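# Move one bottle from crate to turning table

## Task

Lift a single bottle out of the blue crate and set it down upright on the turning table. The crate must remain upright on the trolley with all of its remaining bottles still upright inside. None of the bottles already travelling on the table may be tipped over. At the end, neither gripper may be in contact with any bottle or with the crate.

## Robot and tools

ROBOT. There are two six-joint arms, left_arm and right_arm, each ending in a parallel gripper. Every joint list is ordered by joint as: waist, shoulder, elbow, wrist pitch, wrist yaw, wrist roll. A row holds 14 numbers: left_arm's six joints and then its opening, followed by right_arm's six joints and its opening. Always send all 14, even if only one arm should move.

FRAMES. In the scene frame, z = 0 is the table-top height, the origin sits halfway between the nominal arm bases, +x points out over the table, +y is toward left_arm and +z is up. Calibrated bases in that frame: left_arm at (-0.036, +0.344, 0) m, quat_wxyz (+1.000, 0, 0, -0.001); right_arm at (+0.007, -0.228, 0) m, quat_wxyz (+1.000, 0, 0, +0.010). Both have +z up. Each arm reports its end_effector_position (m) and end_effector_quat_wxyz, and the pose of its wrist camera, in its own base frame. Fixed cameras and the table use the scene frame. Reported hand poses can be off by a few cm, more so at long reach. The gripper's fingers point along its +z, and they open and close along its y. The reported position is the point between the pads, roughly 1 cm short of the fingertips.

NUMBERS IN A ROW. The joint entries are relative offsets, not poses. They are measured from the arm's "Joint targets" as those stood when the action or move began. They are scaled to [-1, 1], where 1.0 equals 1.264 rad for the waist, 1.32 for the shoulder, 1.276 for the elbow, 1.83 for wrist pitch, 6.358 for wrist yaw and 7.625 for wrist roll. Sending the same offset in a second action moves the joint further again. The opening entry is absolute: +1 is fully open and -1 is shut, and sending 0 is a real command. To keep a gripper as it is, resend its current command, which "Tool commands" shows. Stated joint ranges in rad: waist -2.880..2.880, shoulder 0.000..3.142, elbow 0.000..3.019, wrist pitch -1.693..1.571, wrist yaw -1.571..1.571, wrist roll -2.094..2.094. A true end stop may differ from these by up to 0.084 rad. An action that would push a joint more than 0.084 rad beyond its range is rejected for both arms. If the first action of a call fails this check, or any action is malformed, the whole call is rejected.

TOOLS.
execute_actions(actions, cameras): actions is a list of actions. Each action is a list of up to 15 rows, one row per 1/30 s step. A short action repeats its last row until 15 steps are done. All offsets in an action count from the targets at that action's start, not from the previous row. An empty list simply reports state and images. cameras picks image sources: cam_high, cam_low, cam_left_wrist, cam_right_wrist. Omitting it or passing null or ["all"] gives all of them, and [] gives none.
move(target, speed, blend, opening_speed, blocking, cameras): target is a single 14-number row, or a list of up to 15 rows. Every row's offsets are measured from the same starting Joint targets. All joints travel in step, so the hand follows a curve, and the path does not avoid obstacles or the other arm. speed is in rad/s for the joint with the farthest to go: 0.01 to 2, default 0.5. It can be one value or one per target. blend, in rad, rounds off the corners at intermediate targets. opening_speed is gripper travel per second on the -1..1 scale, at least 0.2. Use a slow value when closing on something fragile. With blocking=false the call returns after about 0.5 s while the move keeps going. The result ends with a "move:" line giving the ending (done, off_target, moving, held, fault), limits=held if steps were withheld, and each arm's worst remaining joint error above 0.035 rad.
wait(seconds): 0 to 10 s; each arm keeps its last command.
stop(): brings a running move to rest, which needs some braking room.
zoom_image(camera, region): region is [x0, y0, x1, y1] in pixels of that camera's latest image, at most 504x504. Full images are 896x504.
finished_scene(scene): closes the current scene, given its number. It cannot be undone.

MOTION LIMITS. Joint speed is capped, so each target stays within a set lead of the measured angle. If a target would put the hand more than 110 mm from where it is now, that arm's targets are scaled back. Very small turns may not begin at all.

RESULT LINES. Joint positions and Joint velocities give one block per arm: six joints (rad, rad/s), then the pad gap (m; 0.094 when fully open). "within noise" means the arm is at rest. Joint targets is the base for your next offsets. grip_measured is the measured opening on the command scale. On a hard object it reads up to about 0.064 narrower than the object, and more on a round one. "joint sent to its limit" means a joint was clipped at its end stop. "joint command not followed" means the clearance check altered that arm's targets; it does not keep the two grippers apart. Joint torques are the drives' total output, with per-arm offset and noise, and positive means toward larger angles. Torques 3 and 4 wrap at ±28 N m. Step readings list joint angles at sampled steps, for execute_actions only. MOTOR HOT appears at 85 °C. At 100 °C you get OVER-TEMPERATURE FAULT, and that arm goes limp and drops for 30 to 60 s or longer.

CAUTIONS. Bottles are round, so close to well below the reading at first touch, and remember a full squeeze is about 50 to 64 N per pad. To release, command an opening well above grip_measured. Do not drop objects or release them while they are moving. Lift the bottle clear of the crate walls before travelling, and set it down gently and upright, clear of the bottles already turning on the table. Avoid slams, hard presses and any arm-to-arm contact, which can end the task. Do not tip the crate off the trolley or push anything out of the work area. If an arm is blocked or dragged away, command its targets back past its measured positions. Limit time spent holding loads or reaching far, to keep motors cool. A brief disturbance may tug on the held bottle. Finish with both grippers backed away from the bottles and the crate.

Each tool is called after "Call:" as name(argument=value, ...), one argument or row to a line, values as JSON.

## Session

Call:
execute_actions(
  actions=[],
)

Call:
zoom_image(
  camera="cam_high",
  region=[200, 130, 460, 330],
)

Scene clock: 0.00 s.
left_arm: end_effector_position=(+0.0614, -0.1820, +0.1444) grip_measured=+1.000 end_effector_quat_wxyz=(-0.015, -0.402, +0.914, +0.051) | right_arm: end_effector_position=(+0.5883, -0.0159, +0.3851) grip_measured=+1.000 end_effector_quat_wxyz=(+0.513, +0.541, +0.665, +0.035)
Joint positions: left_arm=[-1.211 0.912 0.694 -1.453 0.036 -2.039 0.094] | right_arm=[0.154 1.41 1.397 -0.625 0.66 1.177 0.094]
Joint velocities: within noise
Joint torques (N m): no reading
Motor temperatures (°C): left_arm=[33 30 42 23 25 25 24] | right_arm=[26 26 30 28 24 26 23]
Heat: left arm: hottest elbow 42 °C; right arm: hottest elbow 30 °C.
Joint targets: left_arm=[-1.211 0.911 0.719 -1.453 0.036 -2.039] | right_arm=[0.154 1.408 1.429 -0.621 0.660 1.177]
Tool commands: left_gripper/opening=+1.0 right_gripper/opening=+1.0

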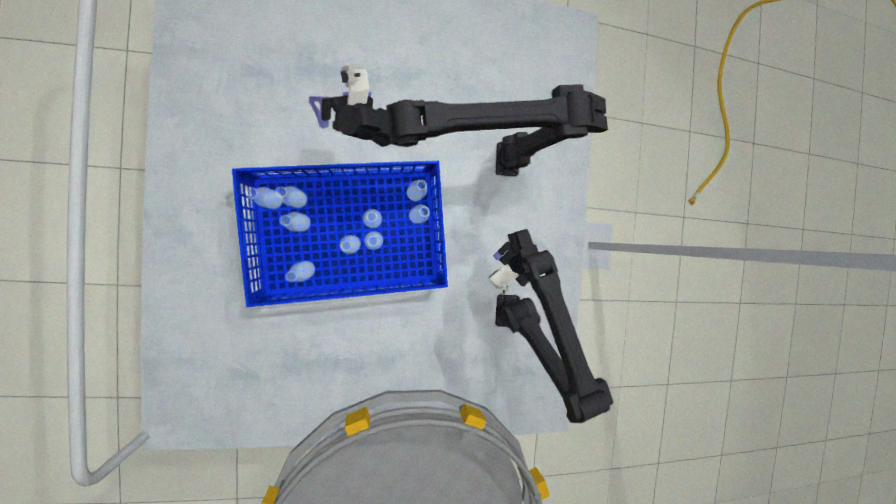

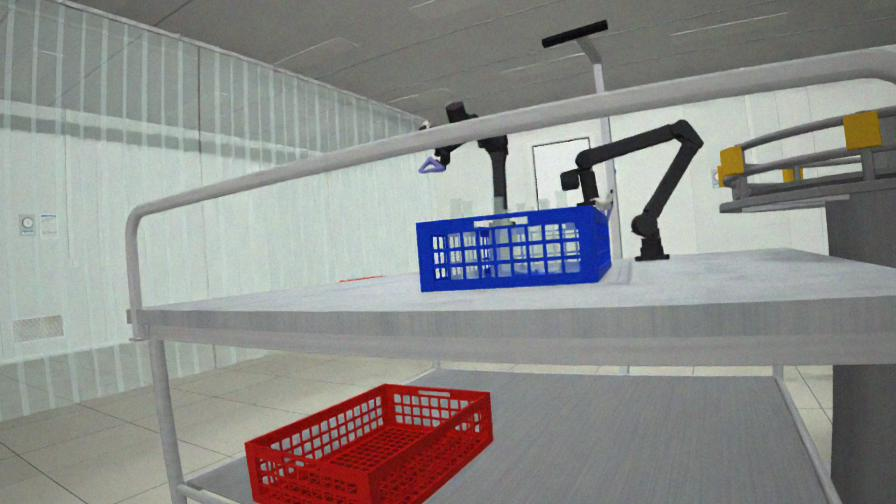

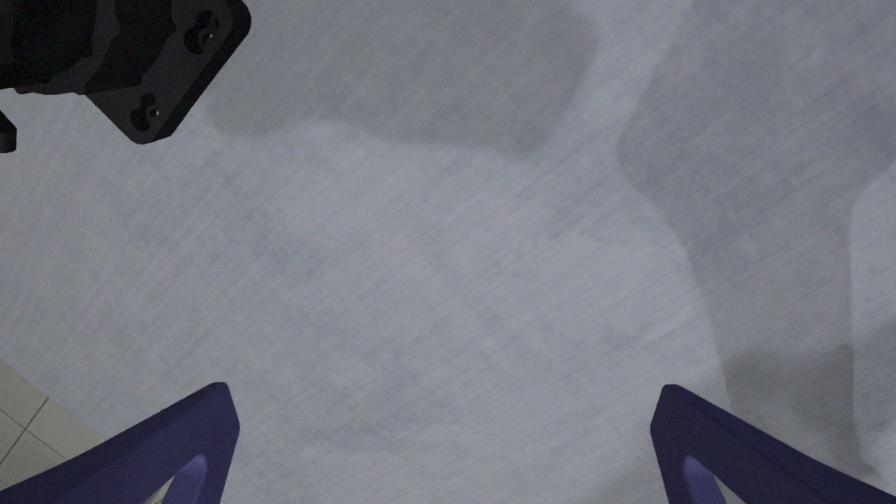

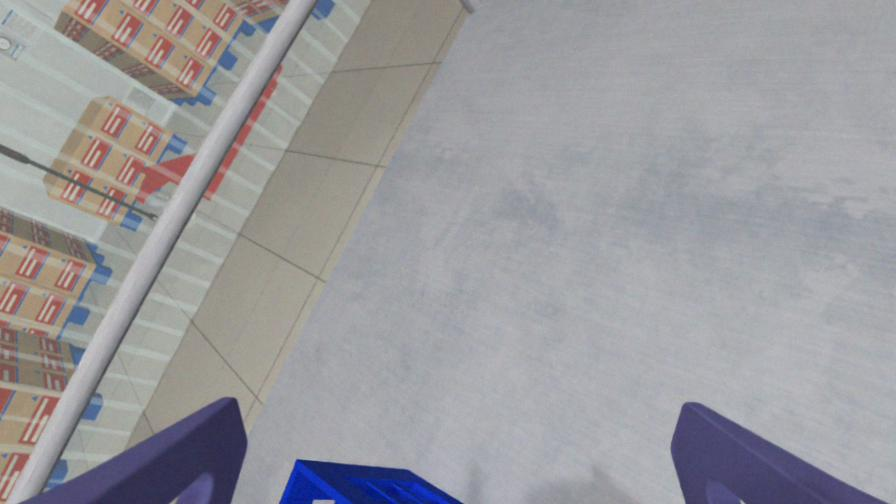

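Scaled by 1.938 from the camera's 896x504 image, which has a finer 1280x720 frame.

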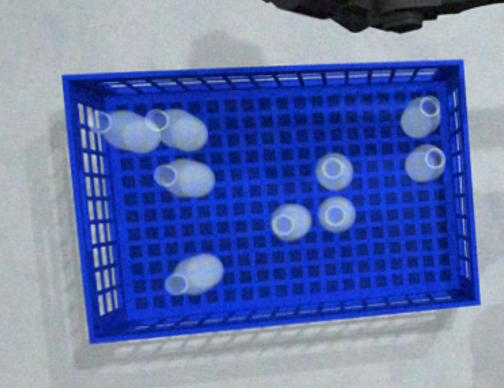

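Call:
move(
  target=[0.3117,-0.0462,0.1262,0.3568,-0.0057,0.2674,0.5,-0.32,0,1.0,0,0,0,1],
  speed=1.0,
  cameras=["cam_left_wrist","cam_high"],
)

Scene clock: 54.07 s.
left_arm: end_effector_position=(+0.2506, -0.2720, +0.2636) grip_measured=+0.502 end_effector_quat_wxyz=(+0.322, +0.370, +0.859, -0.144) | right_arm: end_effector_position=(+0.2637, -0.1719, +1.0118) grip_measured=+1.000 end_effector_quat_wxyz=(+0.822, +0.490, +0.126, +0.260)
Joint positions: left_arm=[-0.824 0.858 0.824 -0.815 0.002 -0.011 0.071] | right_arm=[-0.235 1.403 2.693 -0.625 0.66 1.177 0.094]
Joint torques (N m): left_arm=[-1.26 -4.78 12.89 2.35 -0.11 -0.04] | right_arm=[-1.9 -2.49 4.96 1.22 -0.43 0.06]
Motor temperatures (°C): left_arm=[33 29 49 23 25 25 24] | right_arm=[26 28 40 28 24 26 23]
Heat: left arm: hottest elbow 49 °C; right arm: hottest elbow 40 °C.
Joint targets: left_arm=[-0.817 0.850 0.880 -0.800 -0.001 0.000] | right_arm=[-0.251 1.408 2.705 -0.621 0.660 1.177]
move: off_target (left_arm); left_arm: the elbow is farthest, 0.056 rad from its target
Images, in order: cam_high, cam_left_wrist.

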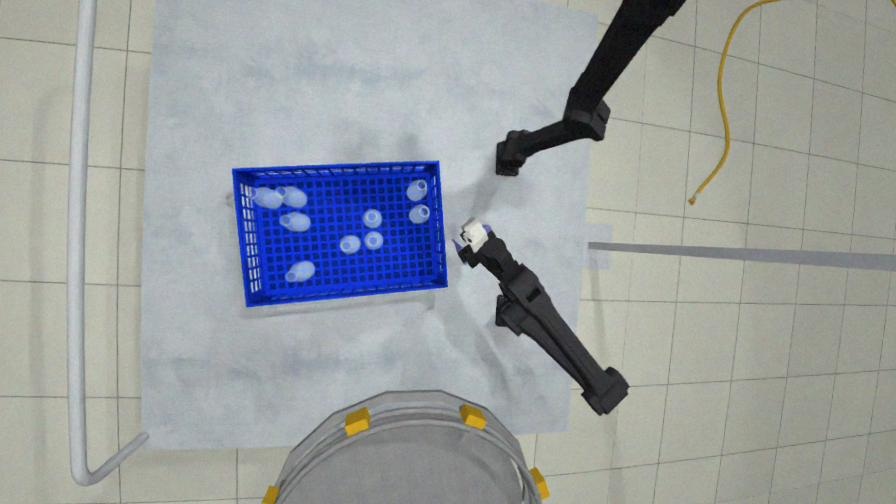

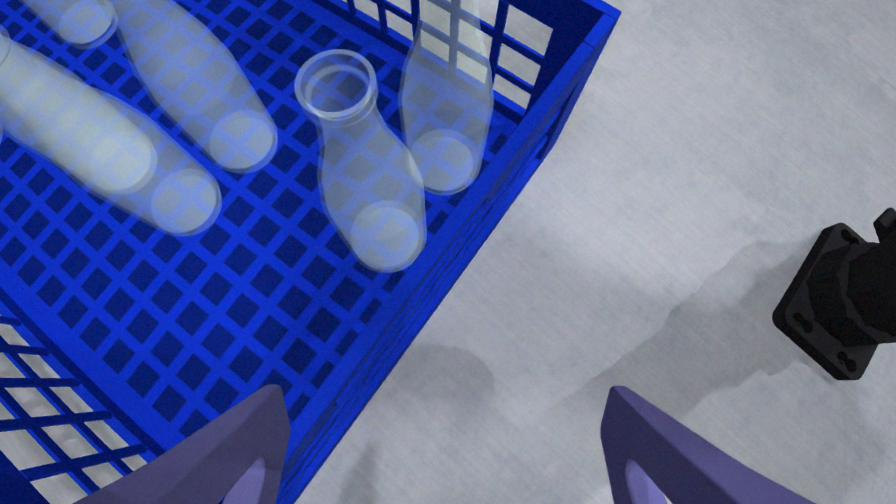

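Call:
move(
  target=[
    [0.0688,0.1692,0.0697,0.0844,0,0,0.5,0,0,0,0,0,0,1],
    [0.0688,0.2776,-0.0033,0.2020,0,0,0.5,0,0,0,0,0,0,1],
  ],
  speed=[0.35,0.25],
  blend=0.04,
  cameras=["cam_left_wrist"],
)

Scene clock: 100.80 s.
left_arm: end_effector_position=(+0.3599, -0.3275, +0.2079) grip_measured=+0.502 end_effector_quat_wxyz=(+0.356, +0.329, +0.863, -0.140) | right_arm: end_effector_position=(+0.2637, -0.1719, +1.0118) grip_measured=+1.000 end_effector_quat_wxyz=(+0.822, +0.490, +0.126, +0.260)
Joint positions: left_arm=[-0.737 1.212 0.873 -0.446 0.002 -0.01 0.071] | right_arm=[-0.235 1.403 2.693 -0.625 0.66 1.177 0.094]
Joint torques (N m): left_arm=[-1.08 -8.23 8.62 2.25 -0.14 0] | right_arm=[-1.9 -2.43 4.93 1.24 -0.43 0.05]
Motor temperatures (°C): left_arm=[32 30 54 23 25 25 24] | right_arm=[26 27 36 28 24 26 23]
Heat: left arm: hottest elbow 54 °C; right arm: hottest elbow 36 °C.
Joint targets: left_arm=[-0.730 1.217 0.876 -0.430 -0.001 0.000] | right_arm=[-0.251 1.408 2.705 -0.621 0.660 1.177]
move: done
Images, in order: cam_left_wrist.

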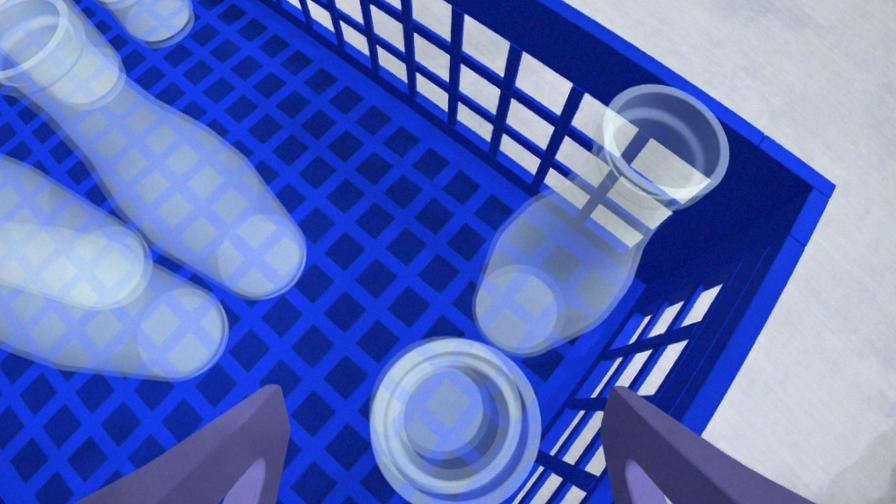

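Call:
move(
  target=[
    [0,0.0114,-0.004,0,0,0,0.5,0,0,0,0,0,0,1],
    [0,0.0114,-0.004,0,0,0,-0.65,0,0,0,0,0,0,1],
  ],
  speed=0.3,
  opening_speed=0.6,
  cameras=["cam_left_wrist"],
)

Scene clock: 124.20 s.
left_arm: end_effector_position=(+0.3605, -0.3280, +0.2033) grip_measured=-0.350 end_effector_quat_wxyz=(+0.352, +0.329, +0.865, -0.139) | right_arm: end_effector_position=(+0.2637, -0.1719, +1.0118) grip_measured=+1.000 end_effector_quat_wxyz=(+0.822, +0.490, +0.126, +0.260)
Joint positions: left_arm=[-0.737 1.222 0.873 -0.445 0.001 -0.01 0.031] | right_arm=[-0.235 1.403 2.693 -0.625 0.66 1.177 0.094]
Joint torques (N m): left_arm=[-1.26 -8.23 8.25 2.14 -0.09 0] | right_arm=[-1.85 -2.43 4.94 1.22 -0.43 0.05]
Joint targets: left_arm=[-0.730 1.232 0.871 -0.430 -0.001 0.000] | right_arm=[-0.251 1.408 2.705 -0.621 0.660 1.177]
move: done
Images, in order: cam_left_wrist.

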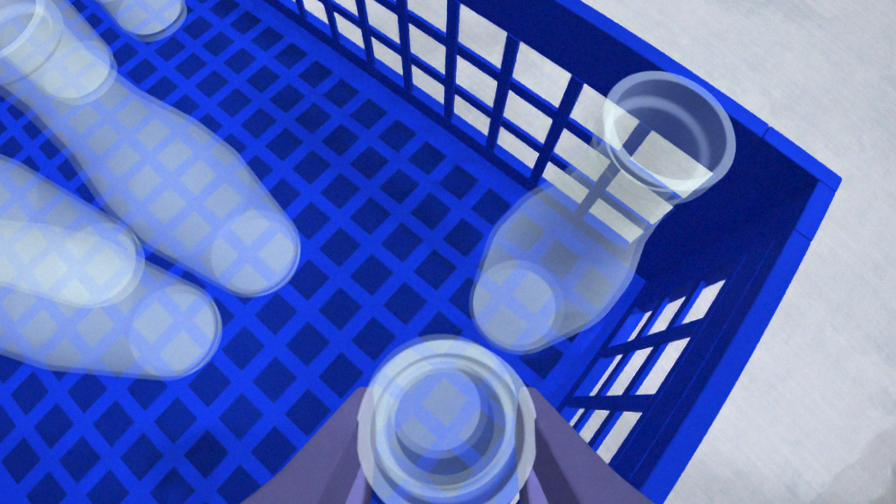

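Call:
move(
  target=[
    [0,-0.0680,0.1956,-0.1598,0,0,-0.65,0,0,0,0,0,0,1],
    [0,-0.0034,0.6029,-0.3972,0,0,-0.65,0,0,0,0,0,0,1],
    [1.0,0.1348,1.0,-0.5689,0,0,-0.65,0,0,0,0,0,0,1],
  ],
  speed=[0.3,0.5,0.5],
  blend=[0.05,0.05,0],
  cameras=["cam_left_wrist","cam_high"],
)

Scene clock: 177.80 s.
left_arm: end_effector_position=(+0.4288, +0.2551, +0.5755) grip_measured=-0.350 end_effector_quat_wxyz=(+0.362, -0.250, +0.893, +0.099) | right_arm: end_effector_position=(+0.2637, -0.1719, +1.0118) grip_measured=+1.000 end_effector_quat_wxyz=(+0.822, +0.490, +0.126, +0.260)
Joint positions: left_arm=[0.537 1.411 2.081 -1.473 -0.002 -0.009 0.031] | right_arm=[-0.235 1.403 2.693 -0.625 0.66 1.177 0.094]
Joint torques (N m): left_arm=[-2.49 -11.05 11.9 1.62 0.03 -0.02] | right_arm=[-1.9 -2.37 4.93 1.22 -0.43 0.06]
Joint targets: left_arm=[0.534 1.410 2.146 -1.471 0.000 0.000] | right_arm=[-0.251 1.408 2.705 -0.621 0.660 1.177]
move: off_target (left_arm); left_arm: the elbow is farthest, 0.066 rad from its target
Images, in order: cam_high, cam_left_wrist.

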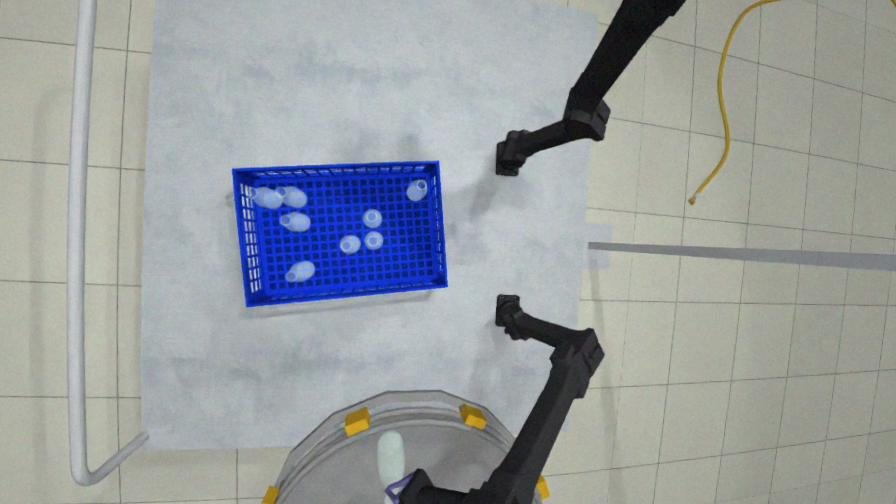

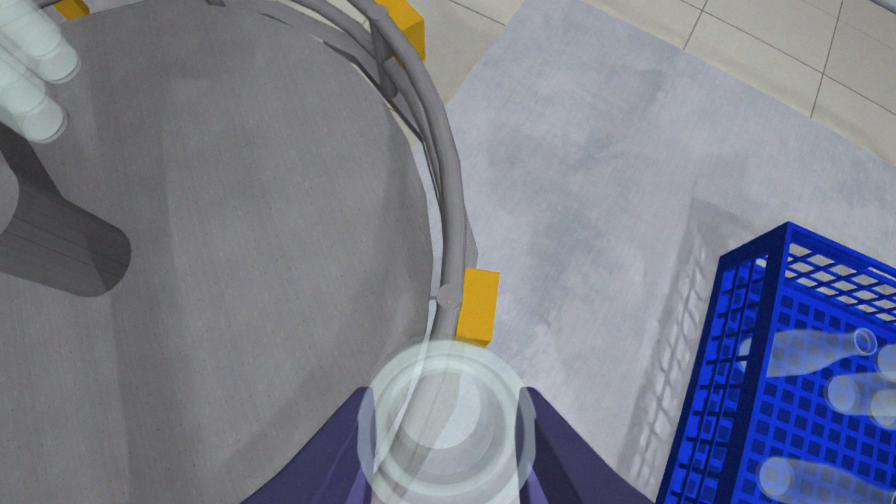

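Call:
move(
  target=[
    [0.25,0,0,0,0,0,-0.65,0,0,0,0,0,0,1],
    [0.25,0.1515,-0.0909,0.1903,0,0,-0.65,0,0,0,0,0,0,1],
  ],
  speed=[0.5,0.35],
  blend=[0.05,0],
  cameras=["cam_left_wrist"],
)

Scene clock: 193.50 s.
left_arm: end_effector_position=(+0.4255, +0.4825, +0.4762) grip_measured=-0.351 end_effector_quat_wxyz=(+0.357, -0.383, +0.837, +0.160) | right_arm: end_effector_position=(+0.2637, -0.1719, +1.0118) grip_measured=+1.000 end_effector_quat_wxyz=(+0.822, +0.490, +0.126, +0.260)
Joint positions: left_arm=[0.849 1.629 2.011 -1.149 -0.001 -0.009 0.031] | right_arm=[-0.235 1.403 2.693 -0.625 0.66 1.177 0.094]
Joint torques (N m): left_arm=[-2.2 -17.38 9.78 2.66 -0.02 -0.06] | right_arm=[-1.85 -2.43 4.94 1.22 -0.43 0.06]
Joint targets: left_arm=[0.850 1.610 2.030 -1.123 0.000 0.000] | right_arm=[-0.251 1.408 2.705 -0.621 0.660 1.177]
move: done
Images, in order: cam_left_wrist.

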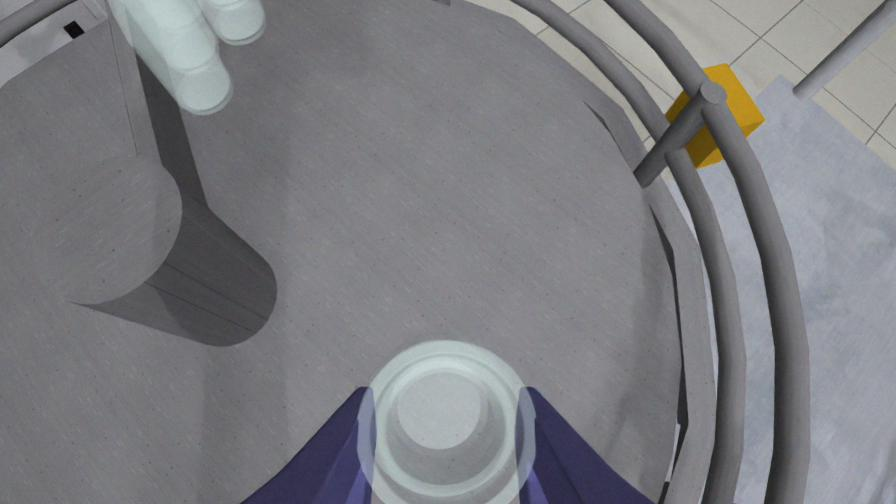

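Call:
move(
  target=[0,-0.0276,-0.1061,0.0486,0,0,-0.65,0,0,0,0,0,0,1],
  speed=0.2,
  cameras=[],
)

Scene clock: 212.97 s.
left_arm: end_effector_position=(+0.4268, +0.4840, +0.4357) grip_measured=-0.351 end_effector_quat_wxyz=(+0.349, -0.384, +0.840, +0.156) | right_arm: end_effector_position=(+0.2637, -0.1719, +1.0118) grip_measured=+1.000 end_effector_quat_wxyz=(+0.822, +0.490, +0.126, +0.260)
Joint positions: left_arm=[0.849 1.608 1.882 -1.06 -0.001 -0.009 0.031] | right_arm=[-0.235 1.403 2.693 -0.625 0.66 1.177 0.094]
Joint torques (N m): left_arm=[-1.79 -17.67 9.55 2.7 -0.04 -0.02] | right_arm=[-1.9 -2.37 4.93 1.22 -0.43 0.06]
Joint targets: left_arm=[0.850 1.573 1.895 -1.034 0.000 0.000] | right_arm=[-0.251 1.408 2.705 -0.621 0.660 1.177]
move: done

Call:
move(
  target=[0,-0.0061,-0.0431,0.02,0,0,-0.65,0,0,0,0,0,0,1],
  speed=0.06,
  cameras=["cam_left_wrist"],
)

Scene clock: 232.20 s.
left_arm: end_effector_position=(+0.4270, +0.4842, +0.4155) grip_measured=-0.351 end_effector_quat_wxyz=(+0.344, -0.385, +0.843, +0.154) | right_arm: end_effector_position=(+0.2637, -0.1719, +1.0118) grip_measured=+1.000 end_effector_quat_wxyz=(+0.822, +0.490, +0.126, +0.260)
Joint positions: left_arm=[0.849 1.603 1.827 -1.024 -0.001 -0.009 0.031] | right_arm=[-0.235 1.403 2.693 -0.625 0.66 1.177 0.094]
Joint torques (N m): left_arm=[-1.49 -18.26 9.61 2.77 -0.02 -0.02] | right_arm=[-1.9 -2.43 4.94 1.22 -0.43 0.05]
Joint targets: left_arm=[0.850 1.565 1.840 -0.997 0.000 0.000] | right_arm=[-0.251 1.408 2.705 -0.621 0.660 1.177]
move: off_target (left_arm); left_arm: the shoulder is farthest, 0.038 rad from its target
Images, in order: cam_left_wrist.

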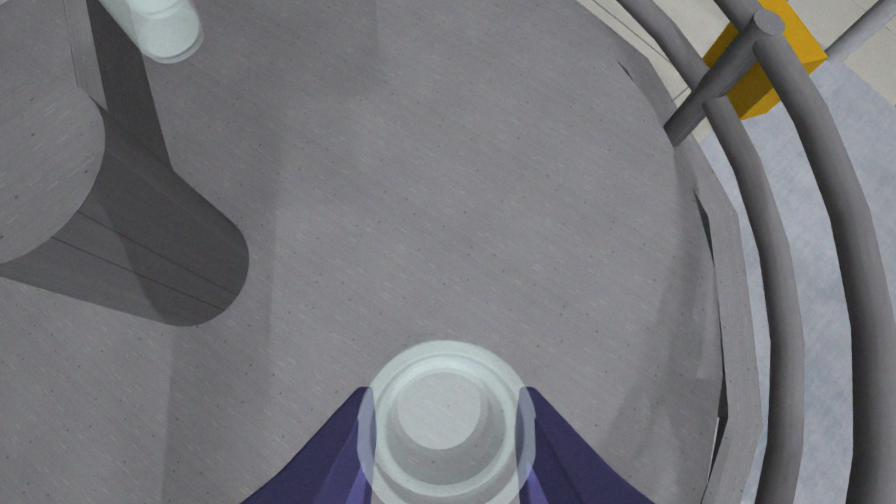

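Call:
move(
  target=[0,0,-0.0157,0.0104,0,0,-0.65,0,0,0,0,0,0,1],
  speed=0.05,
  cameras=[],
)

Scene clock: 238.47 s.
left_arm: end_effector_position=(+0.4276, +0.4848, +0.4092) grip_measured=-0.351 end_effector_quat_wxyz=(+0.344, -0.385, +0.842, +0.154) | right_arm: end_effector_position=(+0.2637, -0.1719, +1.0118) grip_measured=+1.000 end_effector_quat_wxyz=(+0.822, +0.490, +0.126, +0.260)
Joint positions: left_arm=[0.849 1.6 1.807 -1.004 -0.001 -0.009 0.031] | right_arm=[-0.235 1.403 2.693 -0.625 0.66 1.177 0.094]
Joint torques (N m): left_arm=[-1.49 -18.02 9.7 2.78 -0.02 -0.06] | right_arm=[-1.9 -2.43 4.93 1.21 -0.43 0.05]
Joint targets: left_arm=[0.850 1.565 1.820 -0.978 0.000 0.000] | right_arm=[-0.251 1.408 2.705 -0.621 0.660 1.177]
move: done

Call:
move(
  target=[0,0,-0.0235,0.0164,0,0,-0.65,0,0,0,0,0,0,1],
  speed=0.05,
  cameras=["cam_left_wrist"],
)

Scene clock: 247.77 s.
left_arm: end_effector_position=(+0.4288, +0.4862, +0.3986) grip_measured=-0.351 end_effector_quat_wxyz=(+0.344, -0.385, +0.842, +0.154) | right_arm: end_effector_position=(+0.2637, -0.1719, +1.0118) grip_measured=+1.000 end_effector_quat_wxyz=(+0.822, +0.490, +0.126, +0.260)
Joint positions: left_arm=[0.849 1.599 1.777 -0.974 -0.001 -0.009 0.031] | right_arm=[-0.235 1.403 2.693 -0.625 0.66 1.177 0.094]
Joint torques (N m): left_arm=[-1.61 -18.02 9.72 2.74 -0.04 -0.05] | right_arm=[-1.85 -2.43 4.93 1.24 -0.43 0.05]
Joint targets: left_arm=[0.850 1.565 1.790 -0.948 0.000 0.000] | right_arm=[-0.251 1.408 2.705 -0.621 0.660 1.177]
move: done
Images, in order: cam_left_wrist.

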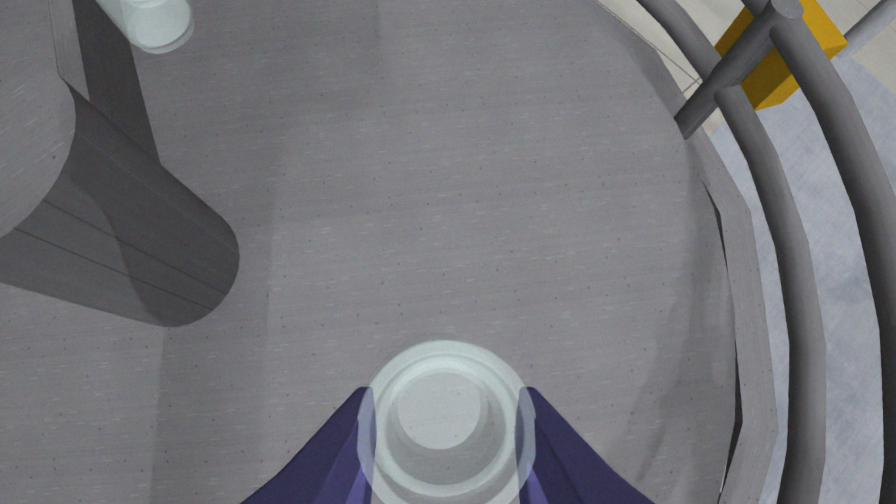

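Call:
move(
  target=[0,0,-0.0235,0.0164,0,0,-0.65,0,0,0,0,0,0,1],
  speed=0.05,
  cameras=["cam_left_wrist","cam_low"],
)

Call:
zoom_image(
  camera="cam_low",
  region=[690, 40, 896, 220],
)

Scene clock: 256.67 s.
left_arm: end_effector_position=(+0.4300, +0.4876, +0.3877) grip_measured=-0.351 end_effector_quat_wxyz=(+0.345, -0.385, +0.842, +0.154) | right_arm: end_effector_position=(+0.2637, -0.1719, +1.0118) grip_measured=+1.000 end_effector_quat_wxyz=(+0.822, +0.490, +0.126, +0.260)
Joint positions: left_arm=[0.849 1.599 1.747 -0.944 -0.001 -0.009 0.031] | right_arm=[-0.235 1.403 2.693 -0.625 0.66 1.177 0.094]
Joint torques (N m): left_arm=[-1.55 -18.2 9.83 2.86 0.01 -0.06] | right_arm=[-1.9 -2.43 4.93 1.21 -0.43 0.06]
Joint targets: left_arm=[0.850 1.565 1.760 -0.918 0.000 0.000] | right_arm=[-0.251 1.408 2.705 -0.621 0.660 1.177]
move: done
Images, in order: cam_low, cam_left_wrist.

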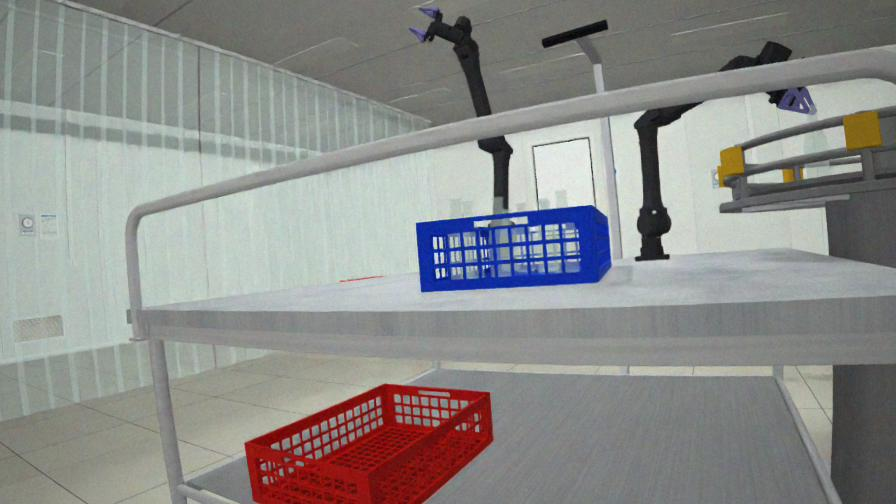

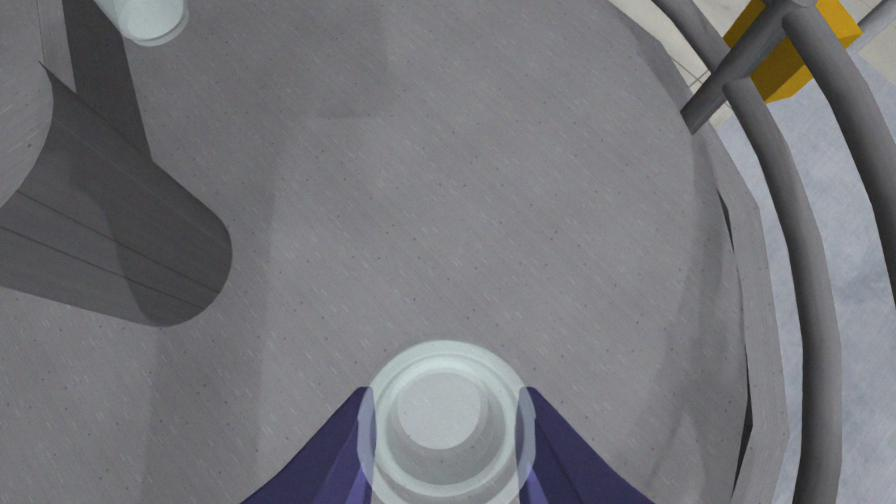

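Scaled by 2.447 from the camera's 896x504 image, which has a finer 1280x720 frame.

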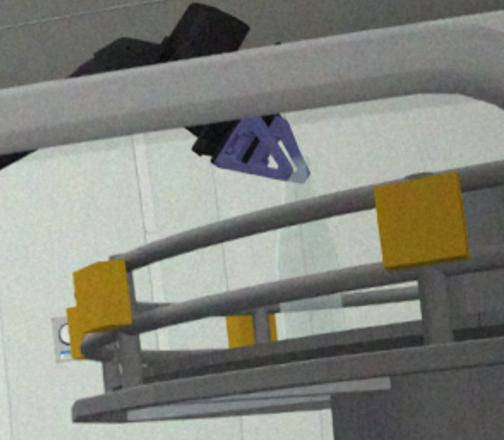

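Call:
zoom_image(
  camera="cam_left_wrist",
  region=[0, 130, 260, 340],
)

Scaled by 1.938 from the camera's 896x504 image, which has a finer 1280x720 frame.

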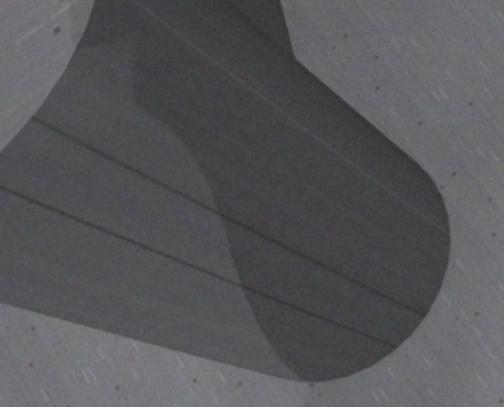

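Call:
move(
  target=[0,0,-0.0263,0.0183,0,0,-0.65,0,0,0,0,0,0,1],
  speed=0.06,
  cameras=["cam_low"],
)

Call:
zoom_image(
  camera="cam_low",
  region=[760, 80, 896, 220],
)

Scene clock: 305.73 s.
left_arm: end_effector_position=(+0.4318, +0.4896, +0.3858) grip_measured=-0.351 end_effector_quat_wxyz=(+0.355, -0.383, +0.838, +0.159) | right_arm: end_effector_position=(+0.2637, -0.1719, +1.0118) grip_measured=+1.000 end_effector_quat_wxyz=(+0.822, +0.490, +0.126, +0.260)
Joint positions: left_arm=[0.849 1.592 1.722 -0.901 0 -0.009 0.031] | right_arm=[-0.235 1.403 2.693 -0.625 0.66 1.177 0.094]
Joint torques (N m): left_arm=[-2.14 -17.08 9.14 2.28 -0.04 -0.04] | right_arm=[-1.96 -2.43 4.93 1.22 -0.43 0.06]
Joint targets: left_arm=[0.850 1.565 1.727 -0.885 -0.001 0.000] | right_arm=[-0.251 1.408 2.705 -0.621 0.660 1.177]
move: done
Images, in order: cam_low.

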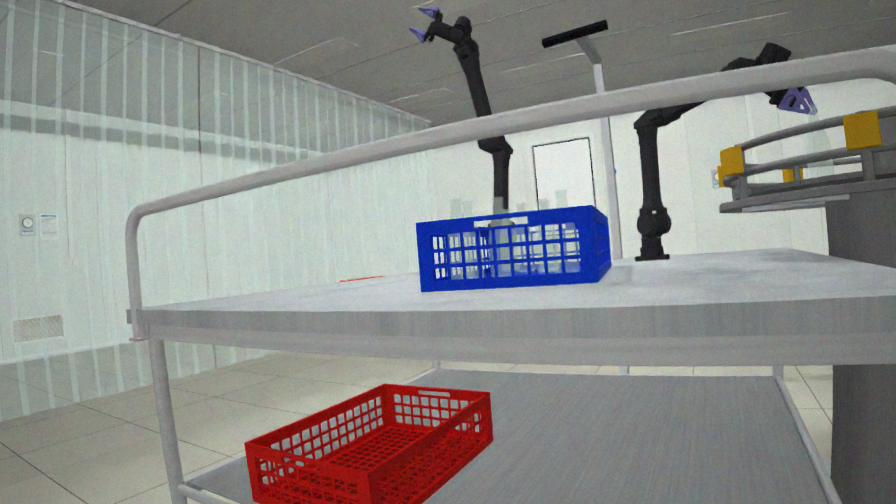

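Scaled by 3.600 from the camera's 896x504 image, which has a finer 1280x720 frame.

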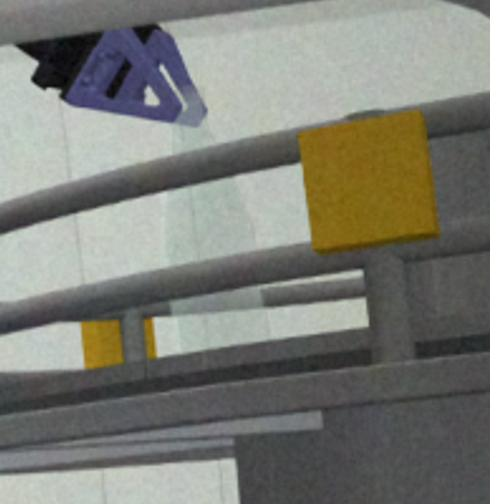

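Call:
move(
  target=[0,-0.0739,0.0181,-0.0659,0,0,1,0,0,0,0,0,0,1],
  speed=0.25,
  cameras=["cam_left_wrist"],
)

Call:
wait(
  seconds=1.5,
  cameras=["cam_left_wrist"],
)

Scene clock: 323.37 s.
left_arm: end_effector_position=(+0.3974, +0.4504, +0.4444) grip_measured=+0.998 end_effector_quat_wxyz=(+0.367, -0.381, +0.833, +0.164) | right_arm: end_effector_position=(+0.2637, -0.1719, +1.0118) grip_measured=+1.000 end_effector_quat_wxyz=(+0.822, +0.490, +0.126, +0.260)
Joint positions: left_arm=[0.849 1.466 1.722 -0.998 0 -0.009 0.094] | right_arm=[-0.235 1.403 2.693 -0.625 0.66 1.177 0.094]
Joint torques (N m): left_arm=[-1.61 -13.04 10.65 1.35 -0.02 -0.04] | right_arm=[-1.9 -2.43 4.93 1.22 -0.43 0.06]
Motor temperatures (°C): left_arm=[31 36 54 23 25 25 28] | right_arm=[25 26 32 27 24 26 23]
Joint targets: left_arm=[0.850 1.468 1.750 -1.005 -0.001 0.000] | right_arm=[-0.251 1.408 2.705 -0.621 0.660 1.177]
move: done
Images, in order: cam_left_wrist.

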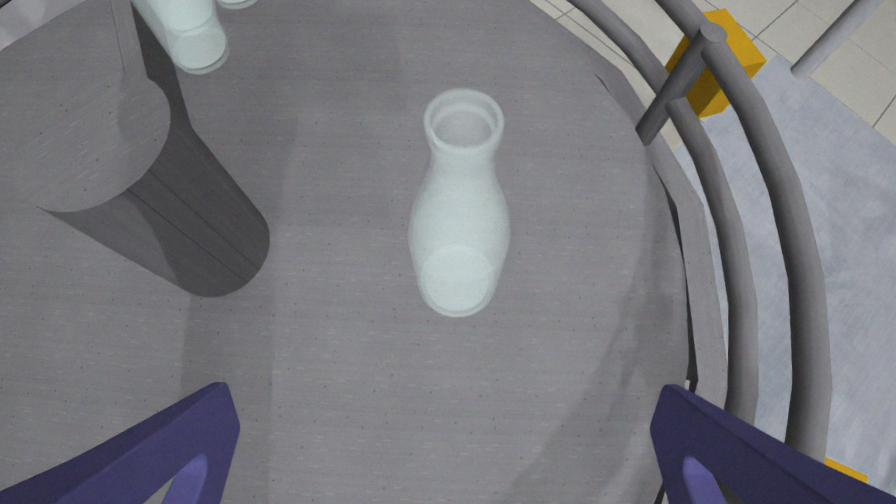

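Scene clock: 324.87 s.
left_arm: end_effector_position=(+0.3974, +0.4504, +0.4444) grip_measured=+0.998 end_effector_quat_wxyz=(+0.367, -0.381, +0.833, +0.164) | right_arm: end_effector_position=(+0.2637, -0.1719, +1.0118) grip_measured=+1.000 end_effector_quat_wxyz=(+0.822, +0.490, +0.126, +0.260)
Joint positions: left_arm=[0.849 1.466 1.722 -0.998 0 -0.009 0.094] | right_arm=[-0.235 1.403 2.693 -0.625 0.66 1.177 0.094]
Joint torques (N m): left_arm=[-1.9 -13.39 10.78 1.32 -0.05 -0.04] | right_arm=[-1.9 -2.43 4.94 1.22 -0.43 0.05]
Joint targets: left_arm=[0.850 1.468 1.750 -1.005 -0.001 0.000] | right_arm=[-0.251 1.408 2.705 -0.621 0.660 1.177]
Tool commands: left_gripper/opening=+1.0 right_gripper/opening=+1.0
wait: 1.50 s; at rest by 0.17 s
Images, in order: cam_left_wrist.

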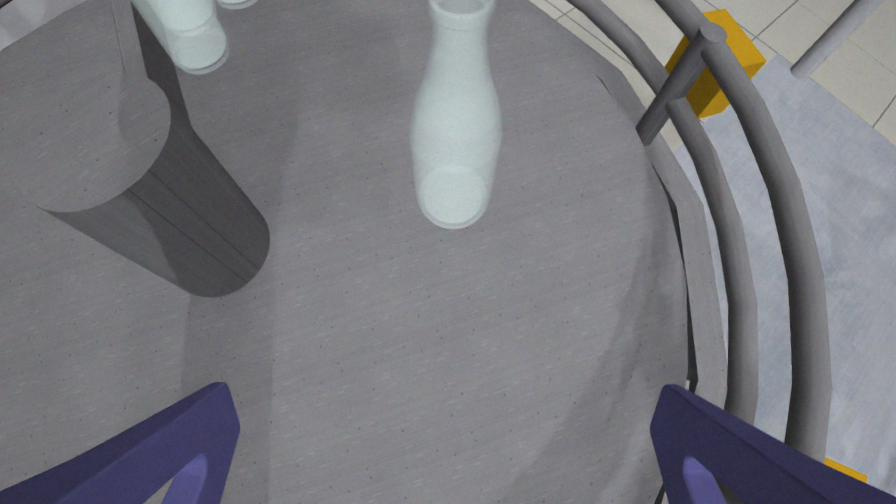

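Call:
wait(
  seconds=3.5,
  cameras=["cam_left_wrist"],
)

Scene clock: 334.37 s.
left_arm: end_effector_position=(+0.3974, +0.4504, +0.4444) grip_measured=+0.998 end_effector_quat_wxyz=(+0.367, -0.381, +0.833, +0.164) | right_arm: end_effector_position=(+0.2637, -0.1719, +1.0118) grip_measured=+1.000 end_effector_quat_wxyz=(+0.822, +0.490, +0.126, +0.260)
Joint positions: left_arm=[0.849 1.466 1.722 -0.998 0 -0.009 0.094] | right_arm=[-0.235 1.403 2.693 -0.625 0.66 1.177 0.094]
Joint torques (N m): left_arm=[-1.32 -12.92 10.66 1.47 -0.06 -0.05] | right_arm=[-1.85 -2.43 4.93 1.21 -0.43 0.06]
Joint targets: left_arm=[0.850 1.468 1.750 -1.005 -0.001 0.000] | right_arm=[-0.251 1.408 2.705 -0.621 0.660 1.177]
Tool commands: left_gripper/opening=+1.0 right_gripper/opening=+1.0
wait: 3.50 s; at rest from the start
Images, in order: cam_left_wrist.

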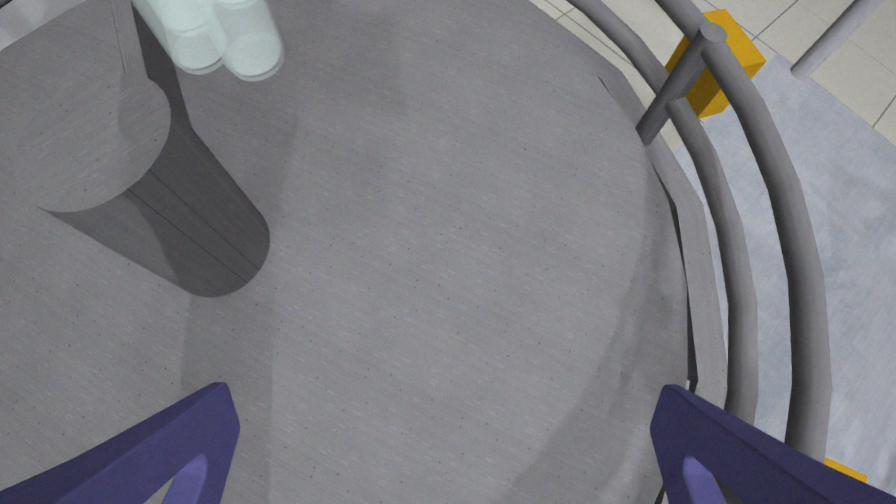

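Call:
finished_scene(
  scene=2,
)

The scene is finished: the task was done.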